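# Insert connecting link pins and fit cover plate

## Task

Orient the connecting link so its pins stick upward through the chain's center joint, then seat the cover plate onto both of those pins.

## Robot and tools

Robot: two arms, left_arm and right_arm, each ending in a parallel gripper. Everything is reported and commanded in the scene frame. Its origin sits at table-top height, halfway between the two arms' nominal bases. +z points up, +x points out over the table, and left_arm is on the +y side. Arm names do not match image left and right. A BASES line, if present, gives the calibrated base positions. Printed hand positions and orientations can be off by a few centimetres, more at long reach.

Gripper axes: the fingers point along the gripper's +z and open and close along its y. end_effector_position is the spot between the finger pads, roughly 1 cm short of the fingertips. Orientation is a quaternion written w first (qw, qx, qy, qz).

Row layout, shared by execute_actions and move: one flat list of 16 numbers covering both arms, even when only one arm moves. The order is x, y, z, qw, qx, qy, qz, opening for left_arm, then the same eight for right_arm. x, y, z are an absolute target position in metres and the quaternion is an absolute target orientation, both in the scene frame. opening runs from -1 (closed) to +1 (fully open, 0.093 m). To hold an orientation, resend the same quaternion every time rather than copying the reported one, which drifts. To park an arm that touches nothing, resend its whole last reported pose plus its wanted opening on every call. Sending the measured pose can also relax a press. A 0 in the opening slot is a real command, so repeat the current opening to leave a gripper alone.

execute_actions(actions, cameras): actions is a list of actions. Each action is a table of 1 to 15 rows, and each row lasts one 1/30 s step. A short table repeats its last row until 15 steps are used. An action is rejected for both arms if any target lies more than 0.6 m from that gripper's current position along any of its axes. The whole call is rejected if an action is malformed or the first action fails that check against the last reported state. An empty list just returns state and images. cameras picks the images: omitted, null or ["all"] gives all of them, [] gives none, and an unknown name voids the call.

move(target, speed, blend, opening_speed, blocking, cameras): target is one 16-number row, or a list of up to 15 rows as waypoints. Each gripper goes in a straight line from its Hand target to the absolute pose, rotating the short way. speed is in m/s, from 0.002 to 0.5, default 0.25; rotation is capped at twice that in rad/s. Give one speed value, or one per waypoint. blend, in metres, rounds the corners at waypoints; 0 stops at each. opening_speed (0.2 or more per second, on the -1..+1 scale) ramps the fingers. New openings at later waypoints are applied only after everything stops there. Paths last at least 0.5 s and are cut off after 10 s. Nothing avoids obstacles or the other arm. Grippers lag, stray and overshoot their speed, worst with a nearly straight arm. Steer around an arm's own base, because passing near it can flip the shoulder posture. blocking=false returns after about 0.5 s while the move continues, and a new move takes over from the old path. The result adds a move: line such as done, off_target, moving, held or fault, plus limits. Done means within 10 mm and 2 degrees; neither done nor off_target says anything about contact. held means a check withheld steps or the clearance check ended the move. limits=paced means the command was clipped.

wait(seconds, cameras): seconds from 0 to 10. Each arm holds its last command while any running move continues. stop(cameras): brakes a running move; it needs some distance to do so. zoom_image(camera, region): gives a closer look at the latest image of cam_high, cam_low, cam_left_wrist or cam_right_wrist. region is [x0, y0, x1, y1] in pixels from the top-left corner, at most 504x504. Full images are 896x504. finished_scene(scene): ends the current scene for good, so call it only when the pins point up through the middle joint and the plate rests on both pins without help. Pass the current scene's number.

Controller behaviour: each step, the commanded pose is clipped to within 100 mm and 20 degrees of the measured pose. Damped inverse kinematics then favours position over orientation. After an action, the arm heads to the Hand target line, which may fall short of your command, so send the rest next time. Tool commands shows the current opening commands. Friction and gravity can leave the gripper low, short or tilted, and small moves may go sideways or not happen at all. Check the pose after each move and correct any tilt. Joint limits in rad: waist -2.618..3.054, shoulder 0..3.142, elbow 0..3.142 (straight at 2.901), wrist pitch -1.571..1.571, wrist yaw -1.571..1.571, wrist roll -2.094..2.094.

Grip readings: grip_measured is the motor position on the opening scale. The pads meet near -0.94, and each mm of object width adds about 0.0208. A reading may sit up to 0.02 high. Once the pads meet an object they stop, but the motor keeps heading toward the command, so the reading barely reveals contact. To keep holding, keep sending the value that closed the grip. The final Joint positions entry is the finger gap in metres, which stops at zero. Joint torques include arm weight and are noisy and offset. Joints 1 to 3 wrap at ±28 N m. Joint velocities reading within noise means the arm is still.

Avoid: dropping parts, releasing moving parts, fast impacts, hard presses, and contact between the two arms or grippers (the clearance check does not guard grippers against each other). Anything leaving the table is a failure. Brief external tugs may occur. Motors heat from holding loads, stretched poses or pushing against unreachable targets. A MOTOR HOT line appears at 75 °C, and at 90 °C a fault folds that arm away for the rest of the scene. Smooth, quick, low-effort motion is preferred.

Each tool is called after ">>>" by a JSON object that holds its "fn" and its "kwargs".

## Session

>>> {"fn": "execute_actions", "kwargs": {"actions": []}}

Scene clock: 0.00 s.
left_arm: end_effector_position=(+0.3515, +0.2248, +0.1202) grip_measured=+1.000 end_effector_quat_wxyz=(+0.613, +0.017, +0.790, -0.012) | right_arm: end_effector_position=(+0.4336, -0.3945, +0.1017) grip_measured=+1.000 end_effector_quat_wxyz=(+0.594, +0.078, +0.800, +0.015)
Joint positions: left_arm=[0.042 1.51 0.378 0.88 0.064 0.018 0.093] | right_arm=[-0.054 1.542 0.354 0.89 0.009 0.126 0.093]
Joint velocities: within noise
Joint torques (N m): no reading
Motor temperatures (°C): left_arm=[29 35 41 35 29 30 28] | right_arm=[28 37 33 28 29 27 32]
Heat: left arm: 41 °C; right arm: 37 °C.
Hand target: left_arm +0.3520, +0.2248, +0.1209; +0.612, +0.017, +0.791, -0.012 | right_arm +0.4342, -0.3946, +0.1026; +0.594, +0.078, +0.800, +0.015
Tool commands: left_gripper/opening=+1.0 right_gripper/opening=+1.0

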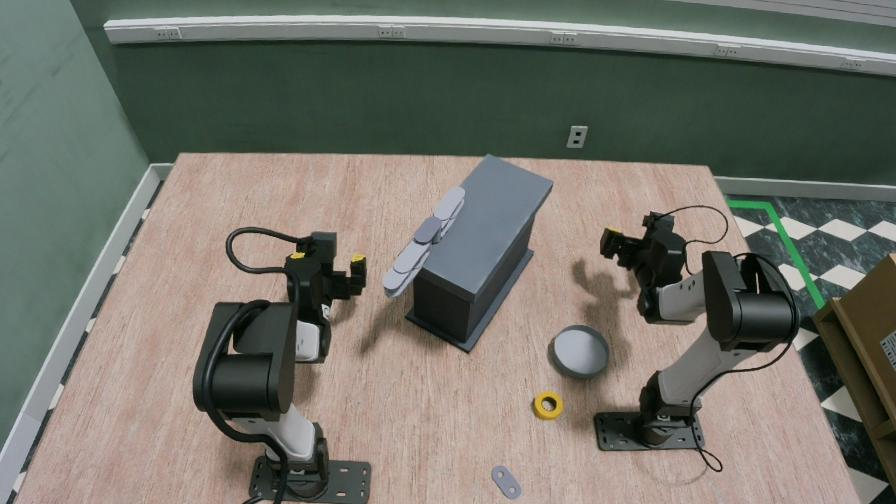

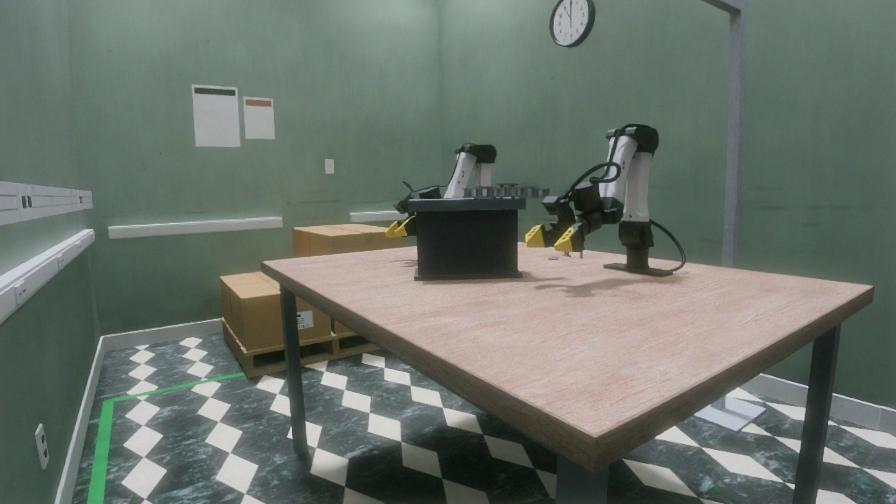

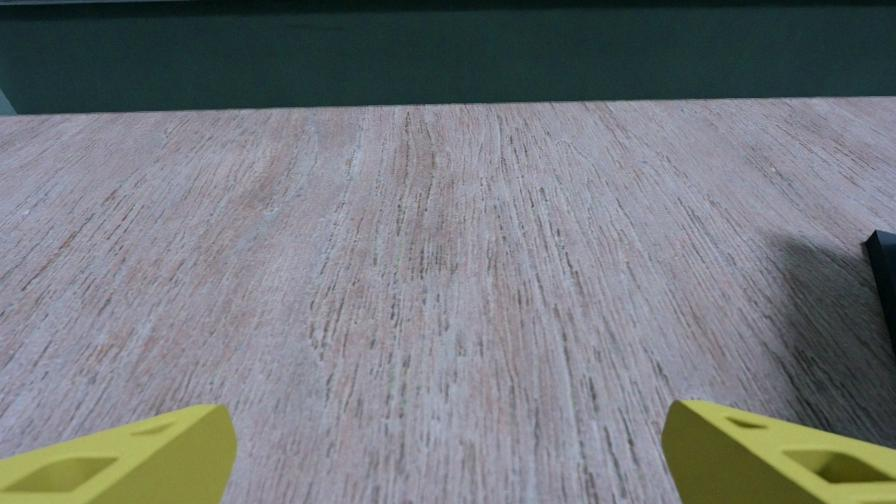

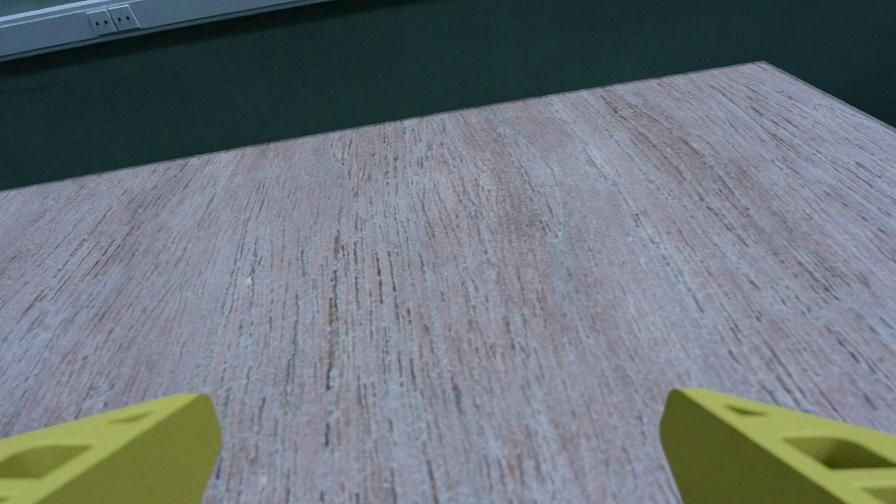

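>>> {"fn": "zoom_image", "kwargs": {"camera": "cam_high", "region": [360, 140, 580, 340]}}

>>> {"fn": "zoom_image", "kwargs": {"camera": "cam_high", "region": [460, 300, 660, 504]}}

>>> {"fn": "zoom_image", "kwargs": {"camera": "cam_low", "region": [380, 160, 600, 300]}}

Scaled by 2.291 from the camera's 896x504 image, which has a finer 1280x720 frame.

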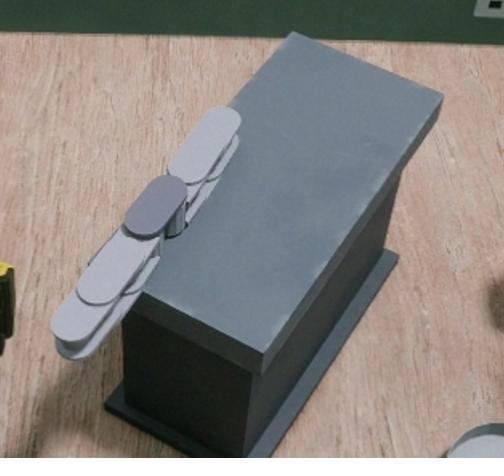

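Scaled by 2.471 from the camera's 896x504 image, which has a finer 1280x720 frame.

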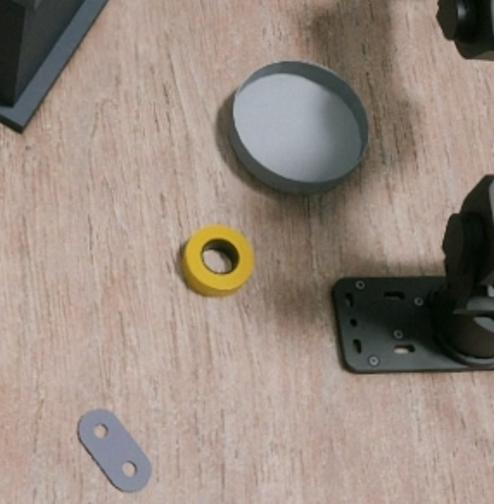

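Scaled by 2.291 from the camera's 896x504 image, which has a finer 1280x720 frame.

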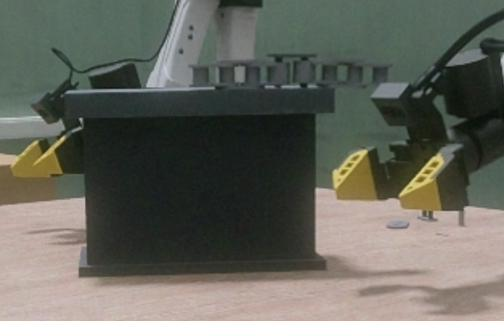

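>>> {"fn": "move", "kwargs": {"target": [[0.25,0.25,0.36,0.5,0,0.866,0,0.3,0.35,-0.36,0.2,0.5,0,0.866,0,0.3],[0.18,0.06,0.38,0.5,0,0.866,0,0.3,0.25,-0.36,0.3,0.5,0,0.866,0,0.3]], "speed": 0.25, "blend": 0.04}}

Scene clock: 6.30 s.
left_arm: end_effector_position=(+0.1802, +0.0595, +0.3783) grip_measured=+0.301 end_effector_quat_wxyz=(+0.500, +0.003, +0.866, -0.005) | right_arm: end_effector_position=(+0.2528, -0.3600, +0.2962) grip_measured=+0.302 end_effector_quat_wxyz=(+0.500, -0.003, +0.866, -0.001)
Joint positions: left_arm=[-1.102 1.26 1.688 -1.339 -0.885 -0.79 0.06] | right_arm=[0.139 0.599 1.023 -0.952 0.112 0.061 0.06]
Joint velocities: within noise
Joint torques (N m): left_arm=[-0.55 -1.4 6.75 1.13 -0.53 -0.18] | right_arm=[0.59 1.8 7.9 1.82 0 0.26]
Motor temperatures (°C): left_arm=[29 36 42 37 29 30 28] | right_arm=[28 37 34 30 29 27 32]
Heat: left arm: 42 °C; right arm: 37 °C.
Hand target: left_arm +0.1800, +0.0600, +0.3800; +0.500, +0.000, +0.866, +0.000 | right_arm +0.2500, -0.3601, +0.3000; +0.500, +0.000, +0.866, +0.000
Off the commanded pose: left_arm 0.002 m, 1 deg | right_arm 0.005 m, 0 deg.
move: done

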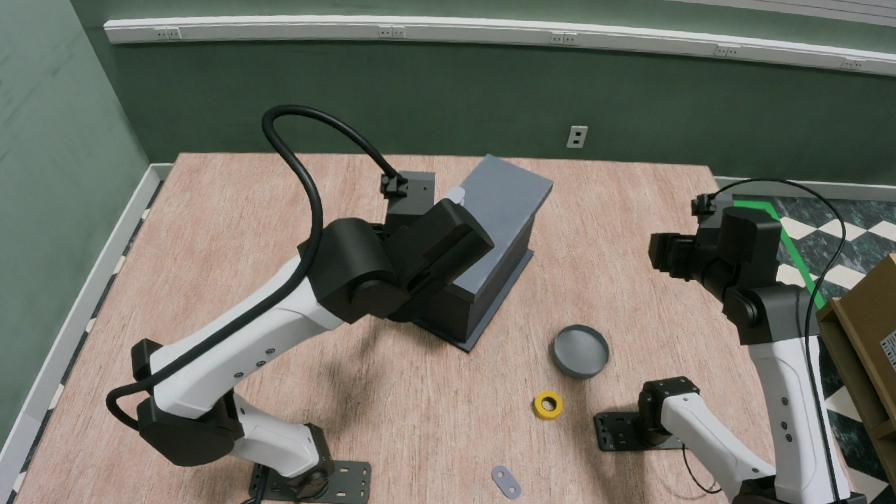

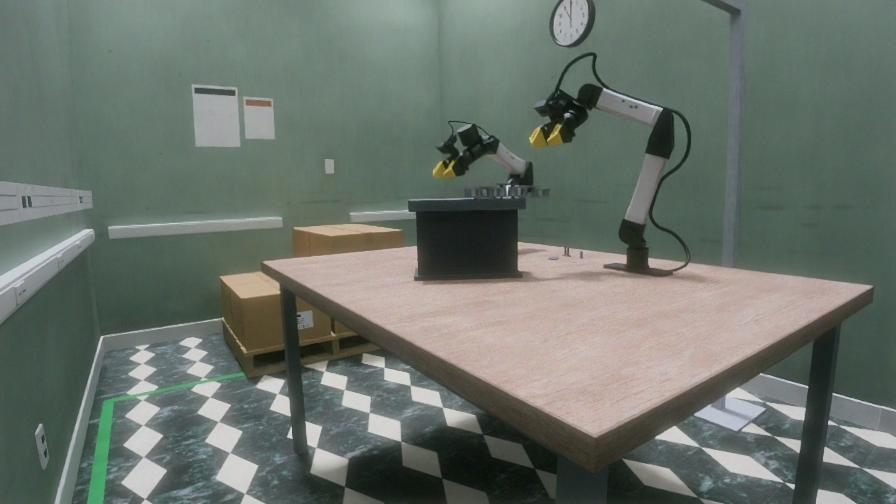

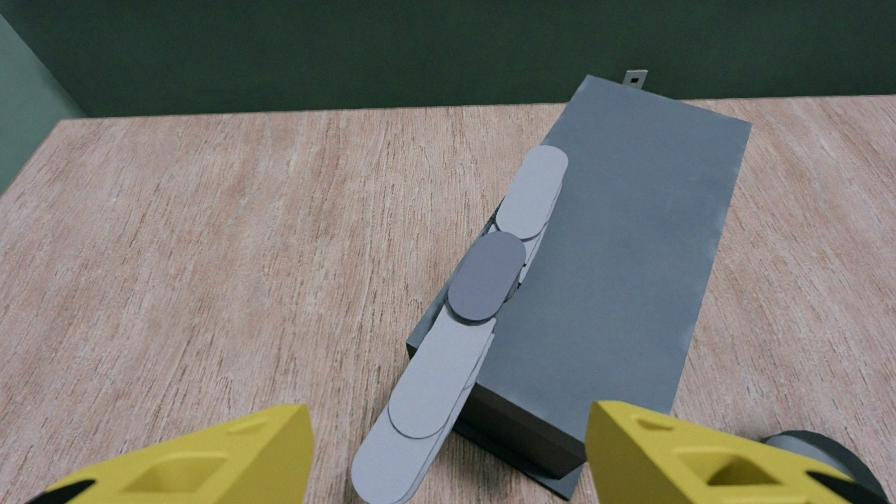

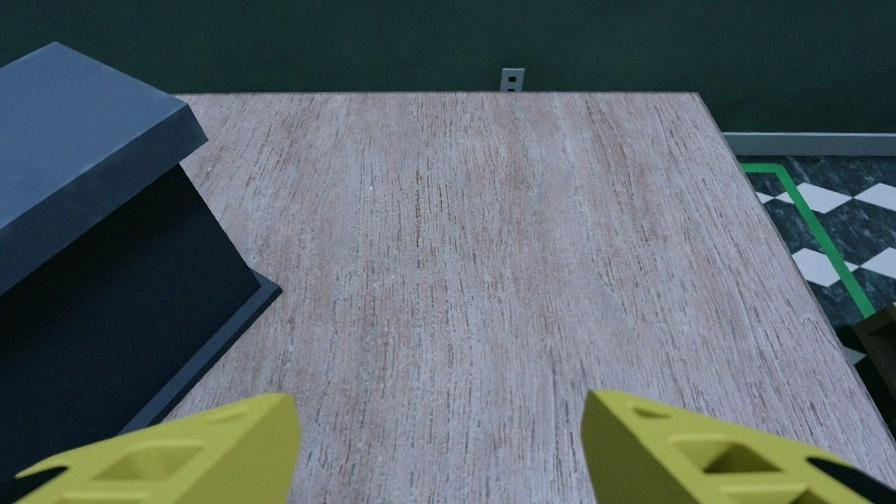

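>>> {"fn": "move", "kwargs": {"target": [[0.20,0.22,0.36,0.5,0,0.866,0,0.3,0.28,-0.20,0.36,0,0.2334,0.9724,0,0.3],[0.22,0.30,0.32,0.5,0,0.866,0,0.3,0.33,-0.01,0.36,0,0.2334,0.9724,0,0.3]], "speed": 0.3, "blend": 0.03}}

Scene clock: 21.53 s.
left_arm: end_effector_position=(+0.2179, +0.2991, +0.3222) grip_measured=+0.301 end_effector_quat_wxyz=(+0.500, -0.006, +0.866, +0.001) | right_arm: end_effector_position=(+0.3277, -0.0100, +0.3620) grip_measured=+0.302 end_effector_quat_wxyz=(+0.169, +0.199, +0.917, +0.303)
Joint positions: left_arm=[0.568 0.909 1.191 -0.875 0.463 0.288 0.06] | right_arm=[0.925 2.101 2.809 -1.572 0.045 1.328 0.06]
Joint velocities: within noise
Joint torques (N m): left_arm=[0.31 0.12 5.63 1.91 0.25 0.11] | right_arm=[-0.59 -9.24 6.3 1.49 -0.13 0.24]
Motor temperatures (°C): left_arm=[29 35 44 38 29 30 28] | right_arm=[28 37 37 33 29 27 32]
Heat: left arm: 44 °C; right arm: 37 °C.
Hand target: left_arm +0.2199, +0.3000, +0.3201; +0.500, +0.000, +0.866, +0.000 | right_arm +0.3297, -0.0103, +0.3594; +0.163, +0.206, +0.916, +0.302
Off the commanded pose: left_arm 0.003 m, 1 deg | right_arm 0.003 m, 41 deg; orientation clipped.
joint sent to its limit (right arm) — joint 4 (wrist pitch), lower limit. The joint targets are off in orientation, not in position.
move: off_target (right_arm); limits=paced

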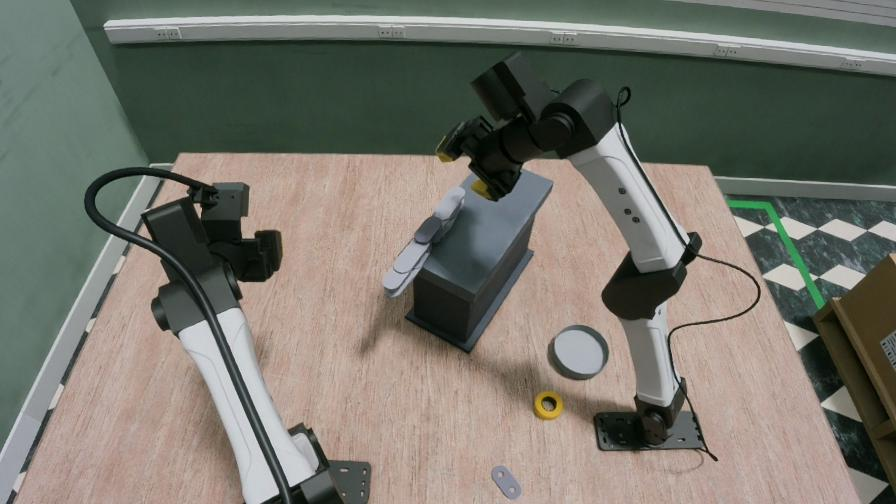

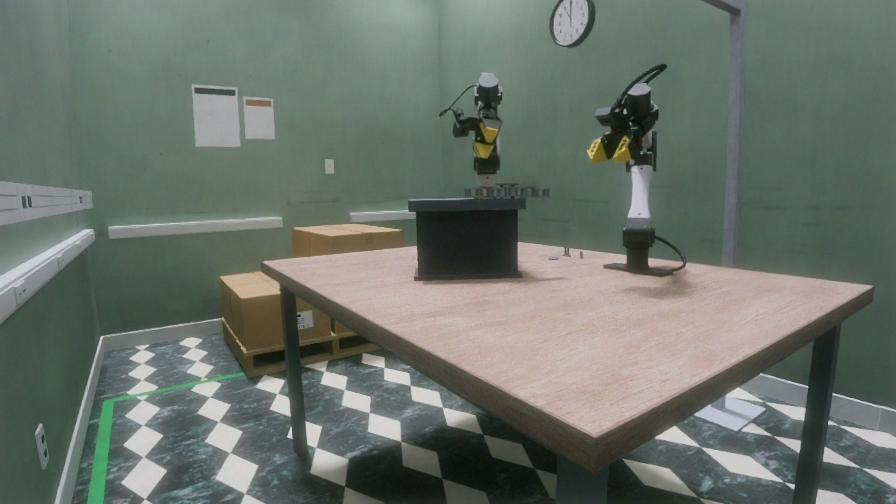

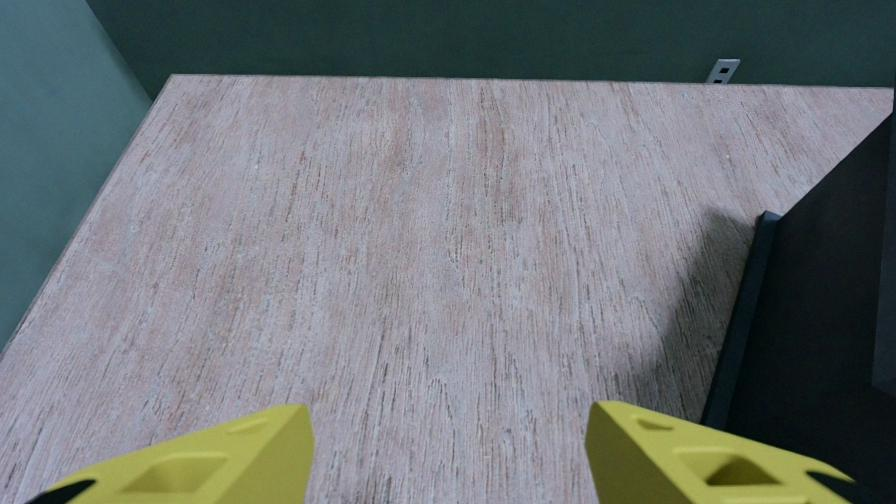

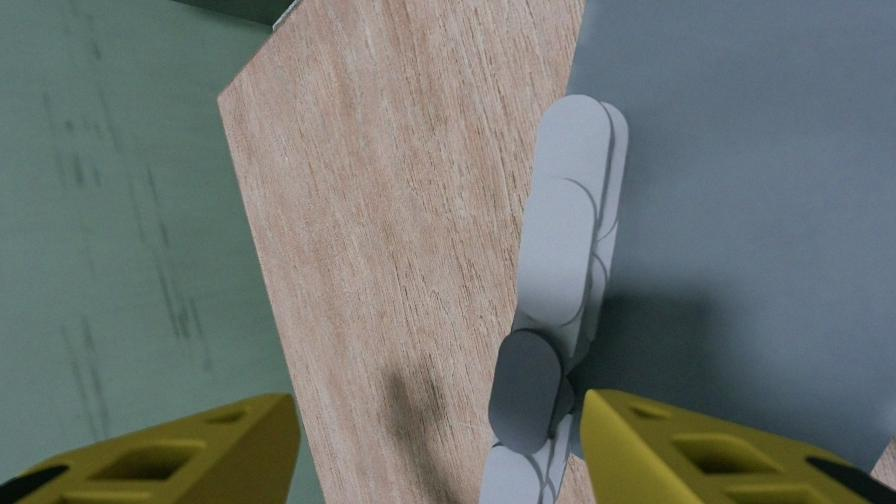

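>>> {"fn": "move", "kwargs": {"target": [[0.22,0.30,0.32,0.5,0,0.866,0,0.3,0.25,-0.36,0.3,0.5,0,0.866,0,0.3],[0.31,0.025,0.34,0.2517,0.2254,0.9393,-0.0604,0.1,0.25,-0.36,0.3,0.5,0,0.866,0,0.3]], "speed": 0.3, "blend": 0.0}}

Scene clock: 30.73 s.
left_arm: end_effector_position=(+0.3105, +0.0242, +0.3424) grip_measured=+0.101 end_effector_quat_wxyz=(+0.278, +0.230, +0.930, -0.067) | right_arm: end_effector_position=(+0.2504, -0.3597, +0.3035) grip_measured=+0.302 end_effector_quat_wxyz=(+0.502, +0.003, +0.865, +0.001)
Joint positions: left_arm=[-0.508 1.877 2.432 -1.546 -0.024 -0.032 0.05] | right_arm=[0.159 0.606 1.054 -0.972 0.133 0.081 0.06]
Joint velocities: within noise
Joint torques (N m): left_arm=[-0.2 -6.46 6.11 1.22 -0.07 -0.2] | right_arm=[-0.61 1.25 5.19 2 -0.13 0.07]
Motor temperatures (°C): left_arm=[29 35 44 39 29 30 28] | right_arm=[28 38 37 33 29 27 32]
Heat: left arm: 44 °C; right arm: 38 °C.
Hand target: left_arm +0.3099, +0.0251, +0.3395; +0.270, +0.225, +0.934, -0.065 | right_arm +0.2500, -0.3600, +0.3000; +0.500, +0.000, +0.866, +0.000
Off the commanded pose: left_arm 0.003 m, 3 deg | right_arm 0.004 m, 0 deg.
joint sent to its limit (left arm) — joint 4 (wrist pitch), lower limit. The joint targets still meet the commanded pose.
move: off_target (left_arm); target 2's new opening was sent with left_arm's hand 0.003 m and 3 deg from that target

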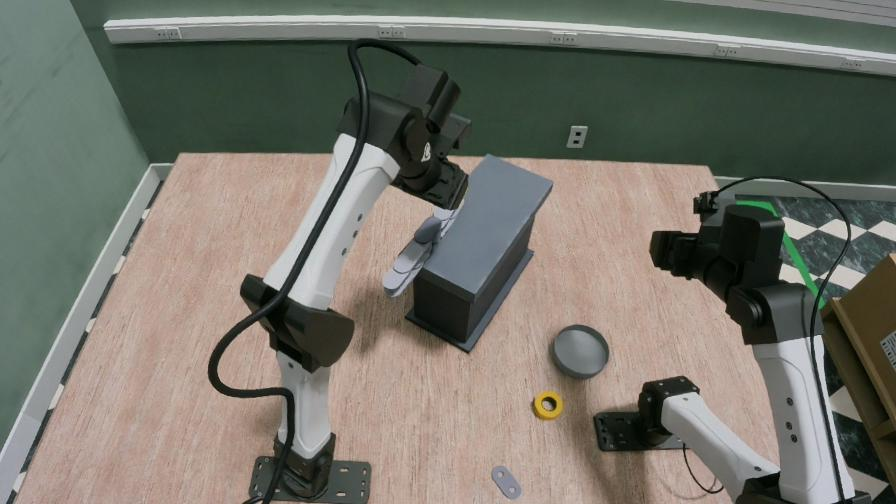

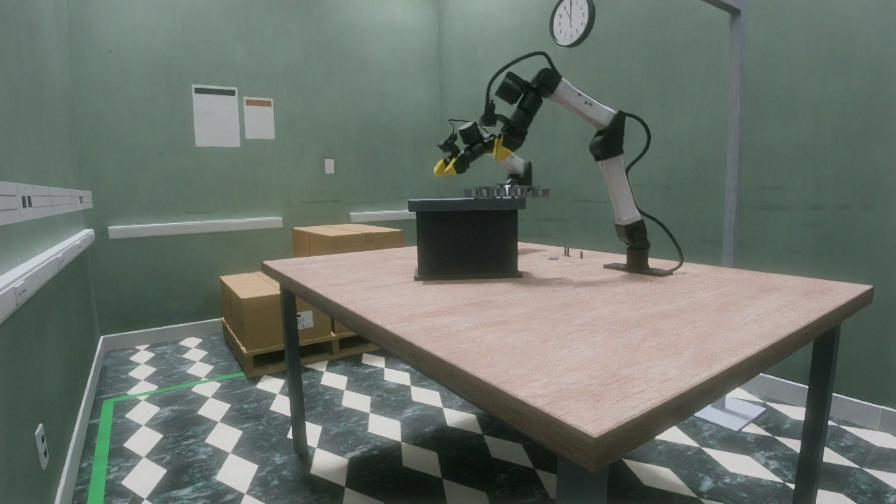

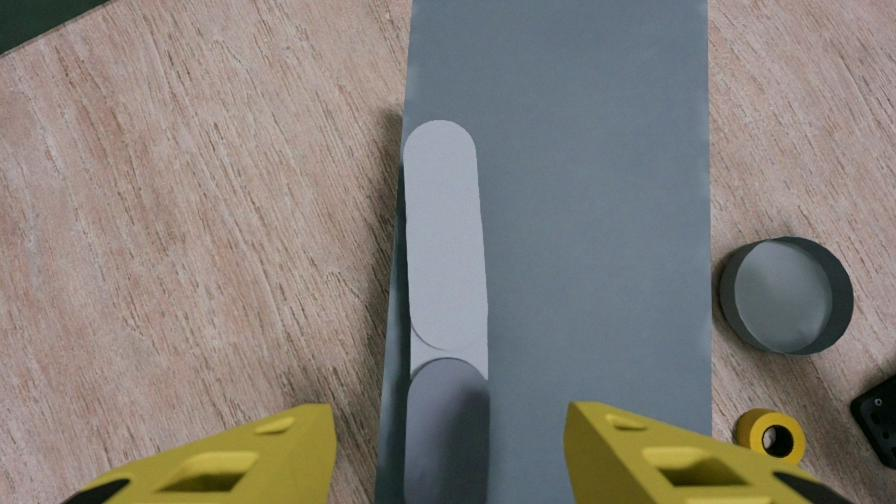

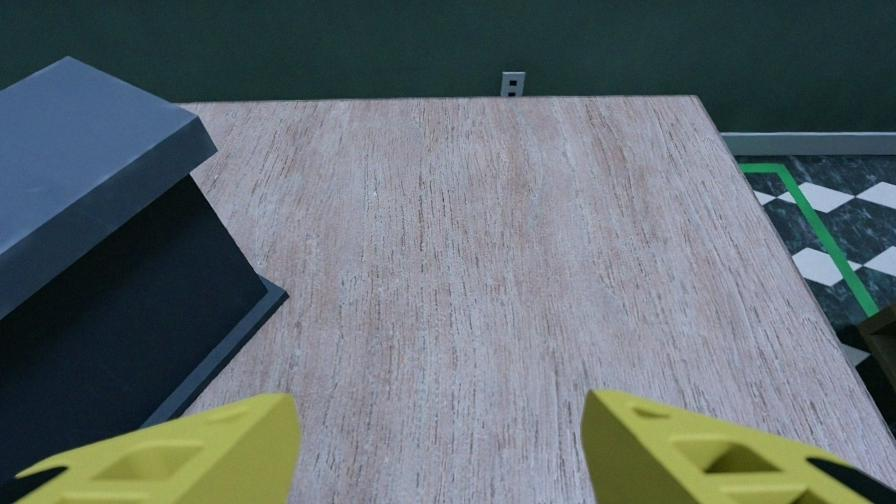

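>>> {"fn": "execute_actions", "kwargs": {"actions": []}}

Scene clock: 32.63 s.
left_arm: end_effector_position=(+0.3105, +0.0242, +0.3424) grip_measured=+0.101 end_effector_quat_wxyz=(+0.278, +0.230, +0.930, -0.067) | right_arm: end_effector_position=(+0.2504, -0.3597, +0.3036) grip_measured=+0.302 end_effector_quat_wxyz=(+0.502, +0.003, +0.865, +0.001)
Joint positions: left_arm=[-0.508 1.877 2.432 -1.546 -0.024 -0.033 0.05] | right_arm=[0.159 0.606 1.054 -0.972 0.133 0.081 0.06]
Joint velocities: within noise
Joint torques (N m): left_arm=[-0.21 -6.45 6.09 1.2 -0.07 -0.2] | right_arm=[-0.62 1.22 5.2 2 -0.13 0.07]
Motor temperatures (°C): left_arm=[29 36 44 39 29 30 28] | right_arm=[28 38 36 34 29 27 32]
Heat: left arm: 44 °C; right arm: 38 °C.
Hand target: left_arm +0.3099, +0.0251, +0.3395; +0.270, +0.224, +0.934, -0.065 | right_arm +0.2500, -0.3600, +0.3000; +0.500, +0.000, +0.866, +0.000
Tool commands: left_gripper/opening=+0.1 right_gripper/opening=+0.3
Off the commanded pose: left_arm 0.003 m, 3 deg | right_arm 0.004 m, 0 deg.

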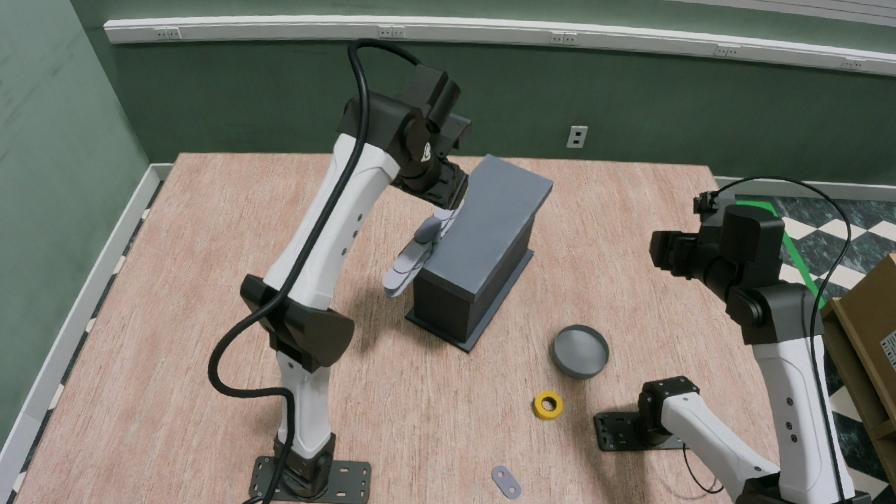

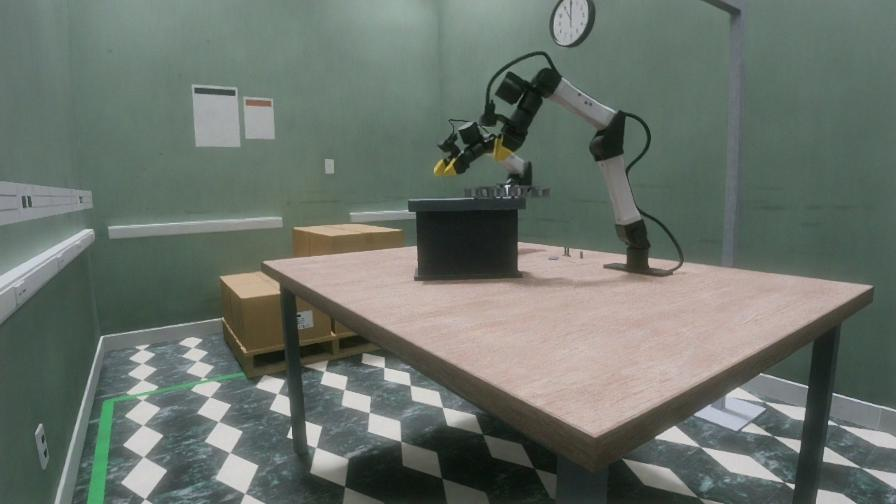

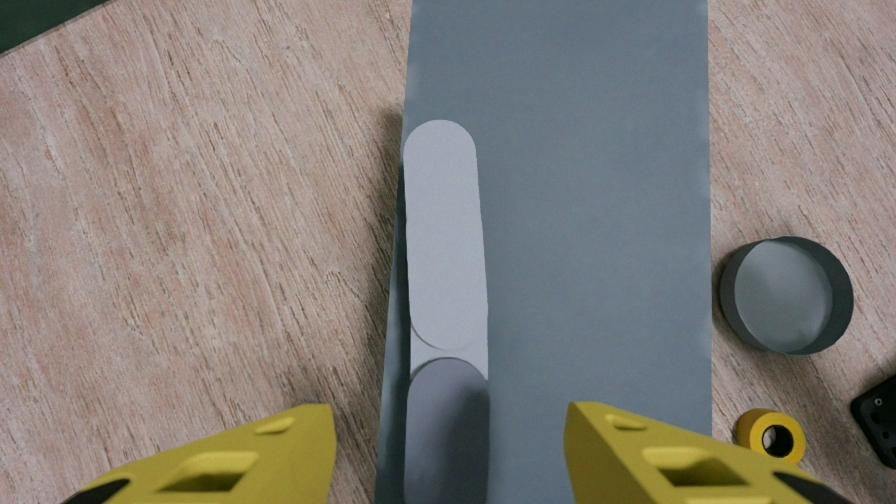

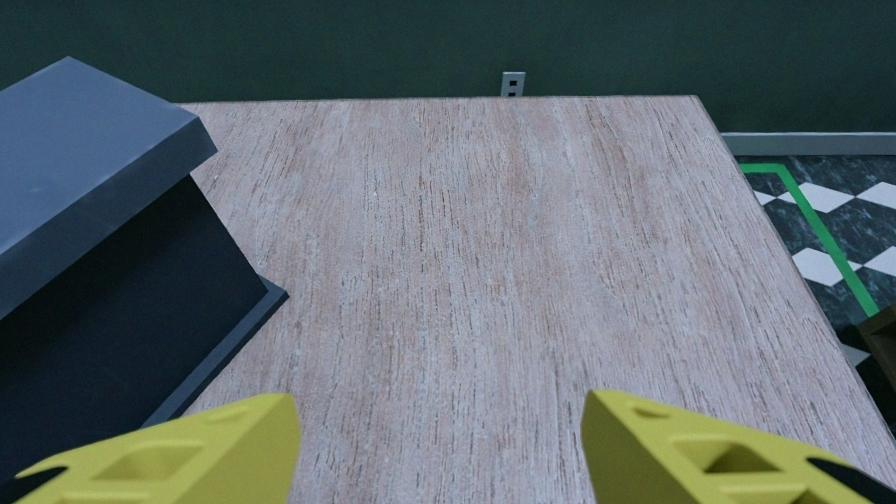

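>>> {"fn": "move", "kwargs": {"target": [[0.336,0.0100,0.30,0.2517,0.2254,0.9393,-0.0604,0.1,0.25,-0.36,0.30,0.5,0,0.866,0,0.3],[0.336,0.0095,0.243,0.2517,0.2254,0.9393,-0.0604,0.1,0.25,-0.36,0.30,0.5,0,0.866,0,0.3]], "speed": [0.12,0.06], "cameras": ["cam_high","cam_low","cam_left_wrist"]}}

Scene clock: 35.60 s.
left_arm: end_effector_position=(+0.3367, +0.0089, +0.2413) grip_measured=+0.101 end_effector_quat_wxyz=(+0.246, +0.232, +0.939, -0.059) | right_arm: end_effector_position=(+0.2504, -0.3597, +0.3036) grip_measured=+0.302 end_effector_quat_wxyz=(+0.502, +0.003, +0.865, +0.001)
Joint positions: left_arm=[-0.508 1.808 1.902 -1.152 -0.024 -0.035 0.05] | right_arm=[0.159 0.606 1.054 -0.972 0.132 0.081 0.06]
Joint velocities: within noise
Joint torques (N m): left_arm=[-0.27 -9.35 4.77 1.38 -0.08 -0.19] | right_arm=[-0.62 1.25 5.2 2 -0.13 0.07]
Motor temperatures (°C): left_arm=[29 36 44 39 29 30 28] | right_arm=[28 38 36 34 29 27 32]
Heat: left arm: 44 °C; right arm: 38 °C.
Hand target: left_arm +0.3360, +0.0095, +0.2430; +0.251, +0.225, +0.939, -0.060 | right_arm +0.2500, -0.3599, +0.3000; +0.500, +0.000, +0.866, +0.000
Off the commanded pose: left_arm 0.002 m, 1 deg | right_arm 0.004 m, 0 deg.
move: done
Images, in order (width x height): cam_high 896x504, cam_low 896x504, cam_left_wrist 896x504.

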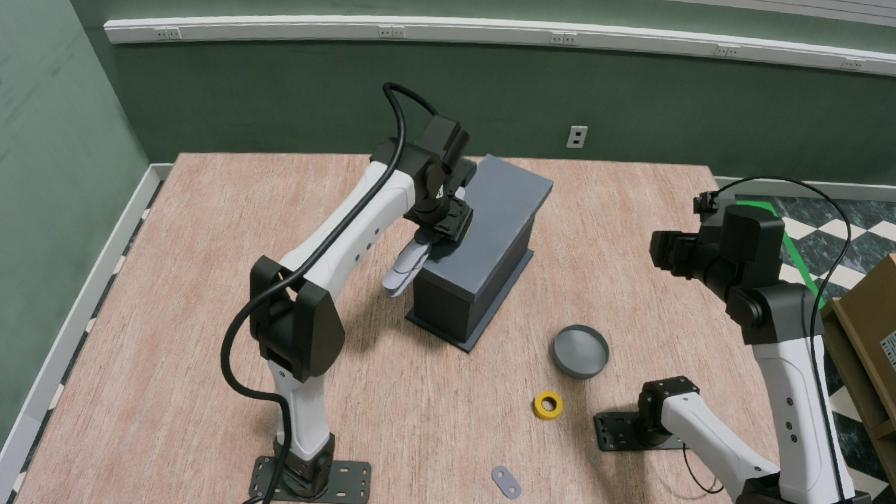

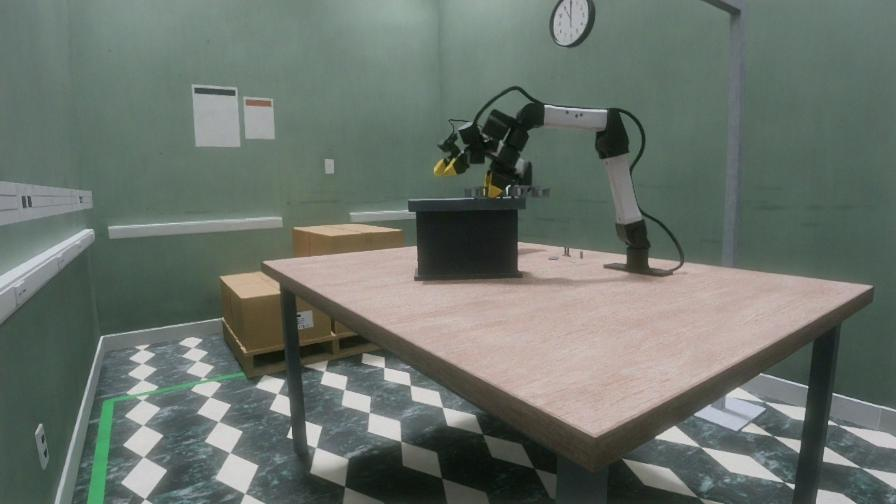

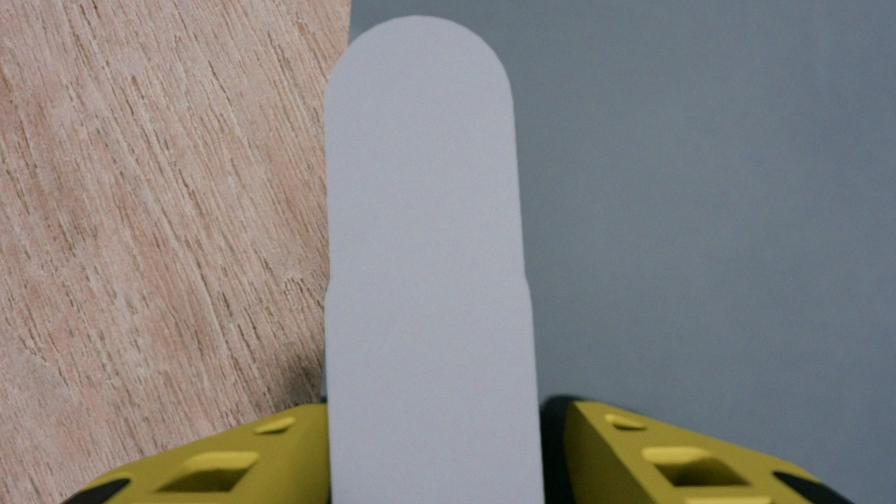

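>>> {"fn": "move", "kwargs": {"target": [[0.336,0.0095,0.2465,0.2517,0.2254,0.9393,-0.0604,-0.3,0.25,-0.36,0.30,0.5,0,0.866,0,0.3],[0.336,0.0095,0.2465,0.2517,0.2254,0.9393,-0.0604,-0.85,0.25,-0.36,0.30,0.5,0,0.866,0,0.3],[0.395,-0.028,0.2465,0.2517,0.2254,0.9393,-0.0604,-0.85,0.25,-0.36,0.30,0.5,0,0.866,0,0.3]], "speed": [0.05,0.05,0.05], "cameras": ["cam_high","cam_low","cam_left_wrist"]}}

Scene clock: 41.47 s.
left_arm: end_effector_position=(+0.3909, -0.0224, +0.2437) grip_measured=-0.467 end_effector_quat_wxyz=(+0.243, +0.229, +0.941, -0.058) | right_arm: end_effector_position=(+0.2504, -0.3597, +0.3036) grip_measured=+0.302 end_effector_quat_wxyz=(+0.502, +0.003, +0.865, +0.001)
Joint positions: left_arm=[-0.508 2.143 2.401 -1.324 -0.024 -0.041 0.023] | right_arm=[0.159 0.606 1.054 -0.972 0.132 0.081 0.06]
Joint velocities: within noise
Joint torques (N m): left_arm=[-0.8 -9.18 8.16 1.35 -0.09 -0.19] | right_arm=[-0.64 1.25 5.19 1.99 -0.13 0.07]
Motor temperatures (°C): left_arm=[29 37 45 39 29 30 28] | right_arm=[28 38 36 35 29 27 32]
Heat: left arm: 45 °C; right arm: 38 °C.
Hand target: left_arm +0.3948, -0.0280, +0.2464; +0.252, +0.225, +0.939, -0.061 | right_arm +0.2500, -0.3600, +0.3000; +0.500, +0.000, +0.866, +0.000
Off the commanded pose: left_arm 0.007 m, 1 deg | right_arm 0.004 m, 0 deg.
move: done
Images, in order (width x height): cam_high 896x504, cam_low 896x504, cam_left_wrist 896x504.

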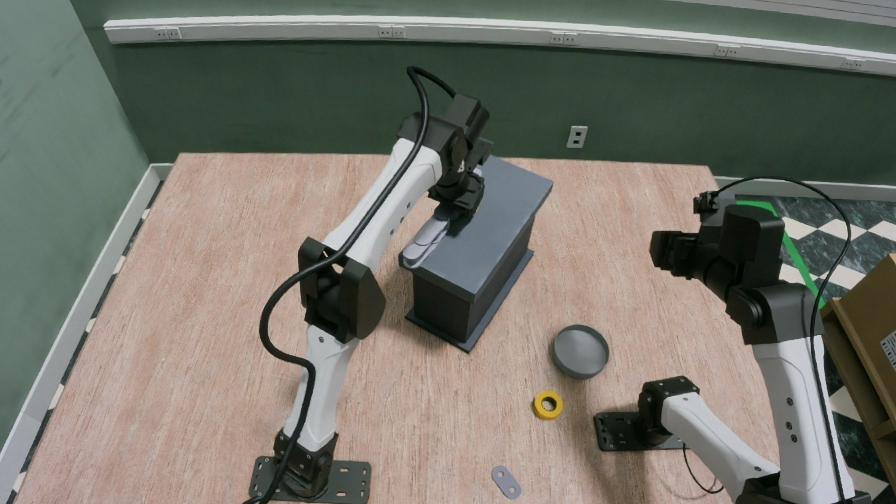

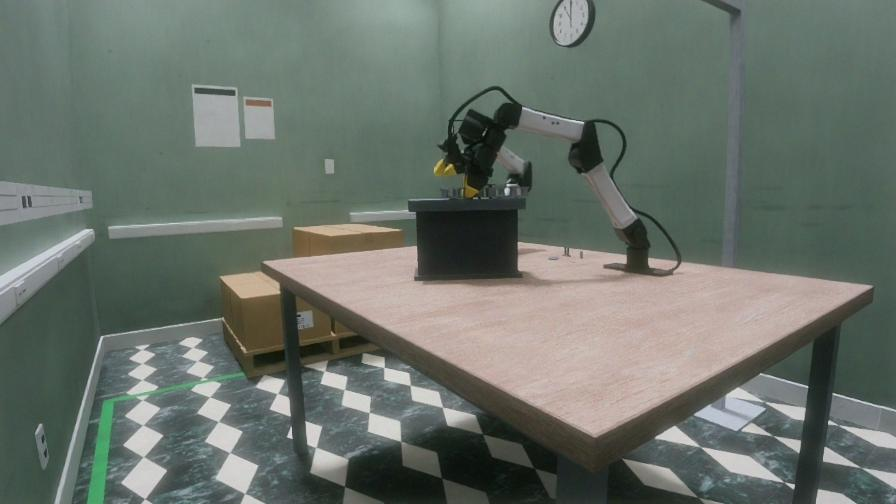

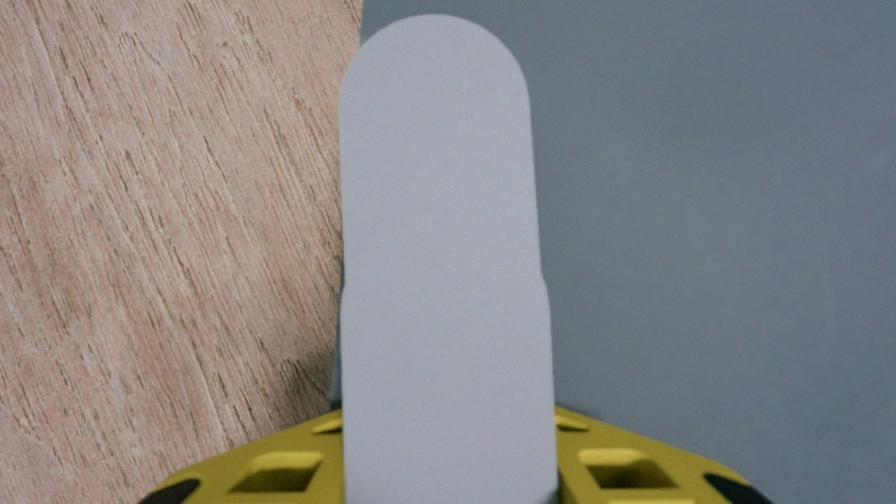

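>>> {"fn": "move", "kwargs": {"target": [[0.391,-0.0224,0.2465,0.2517,0.2254,0.9393,-0.0604,-0.2,0.25,-0.36,0.30,0.5,0,0.866,0,0.3],[0.391,-0.0224,0.2465,0.2517,0.2254,0.9393,-0.0604,0.1,0.25,-0.36,0.30,0.5,0,0.866,0,0.3],[0.385,-0.0200,0.33,0.2517,0.2254,0.9393,-0.0604,0.1,0.25,-0.36,0.30,0.5,0,0.866,0,0.3],[0.31,0.02,0.36,0.2517,0.2254,0.9393,-0.0604,0.1,0.25,-0.36,0.30,0.5,0,0.866,0,0.3]], "speed": [0.1,0.1,0.12,0.15], "blend": [0,0,0.02,0]}}

>>> {"fn": "zoom_image", "kwargs": {"camera": "cam_high", "region": [380, 140, 580, 360]}}

Scene clock: 45.80 s.
left_arm: end_effector_position=(+0.3162, +0.0177, +0.3589) grip_measured=+0.098 end_effector_quat_wxyz=(+0.305, +0.227, +0.922, -0.077) | right_arm: end_effector_position=(+0.2504, -0.3597, +0.3036) grip_measured=+0.302 end_effector_quat_wxyz=(+0.502, +0.003, +0.865, +0.001)
Joint positions: left_arm=[-0.516 1.91 2.528 -1.55 -0.027 -0.042 0.05] | right_arm=[0.159 0.606 1.054 -0.972 0.132 0.081 0.06]
Joint velocities: within noise
Joint torques (N m): left_arm=[-0.65 -8.88 3.93 1.34 -0.11 -0.2] | right_arm=[-0.64 1.24 5.19 2 -0.13 0.08]
Motor temperatures (°C): left_arm=[29 38 45 39 29 30 28] | right_arm=[28 37 36 35 29 27 32]
Heat: left arm: 45 °C; right arm: 37 °C.
Hand target: left_arm +0.3100, +0.0201, +0.3594; +0.300, +0.223, +0.925, -0.075 | right_arm +0.2500, -0.3600, +0.3000; +0.500, +0.000, +0.866, +0.000
Off the commanded pose: left_arm 0.007 m, 7 deg | right_arm 0.004 m, 0 deg.
elbow stopped short (left arm): the move would have taken joint 3 (elbow) straighter than the controller allows.
joint sent to its limit (left arm) — joint 4 (wrist pitch), lower limit. The joint targets are off in orientation, not in position.
move: off_target (left_arm)

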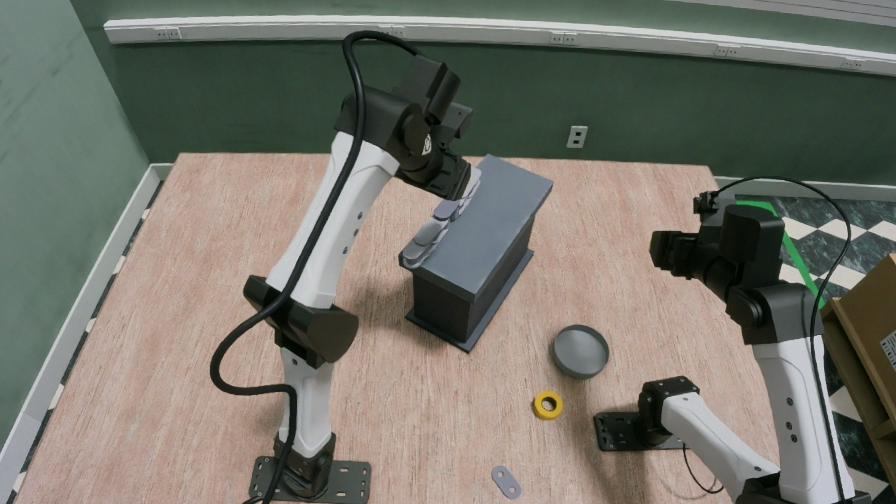

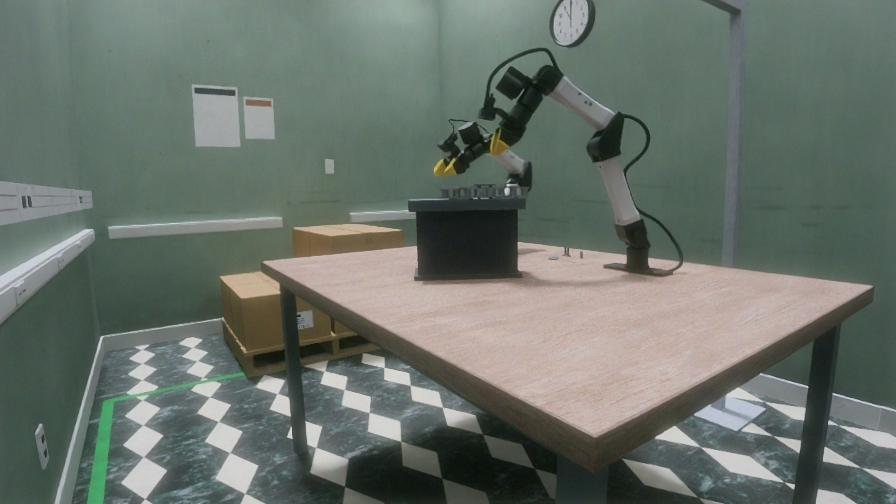

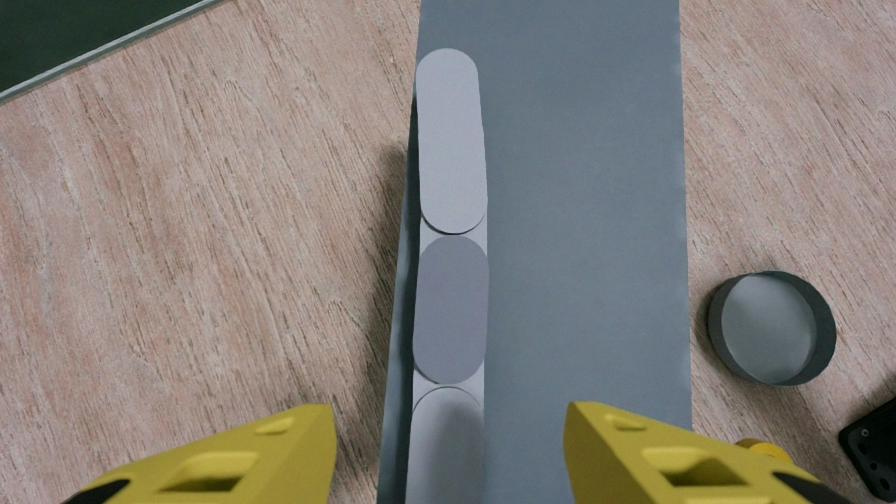

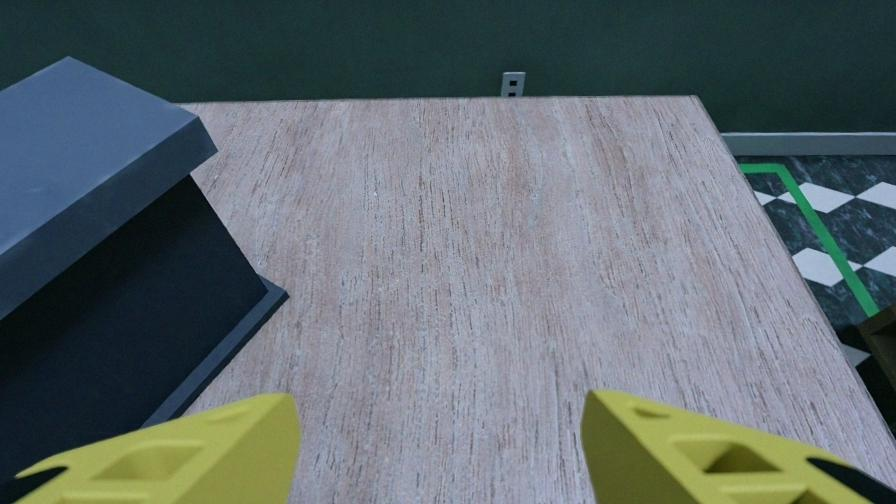

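Scaled by 2.291 from the camera's 896x504 image, which has a finer 1280x720 frame.

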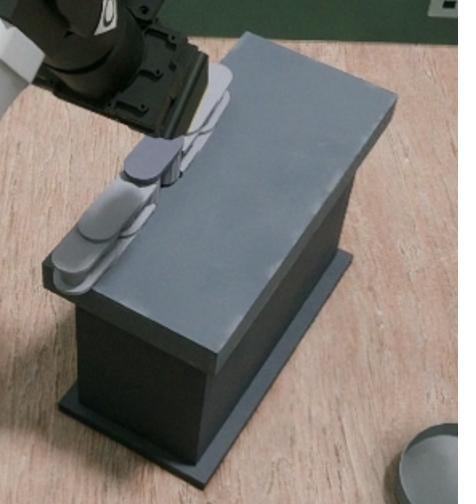

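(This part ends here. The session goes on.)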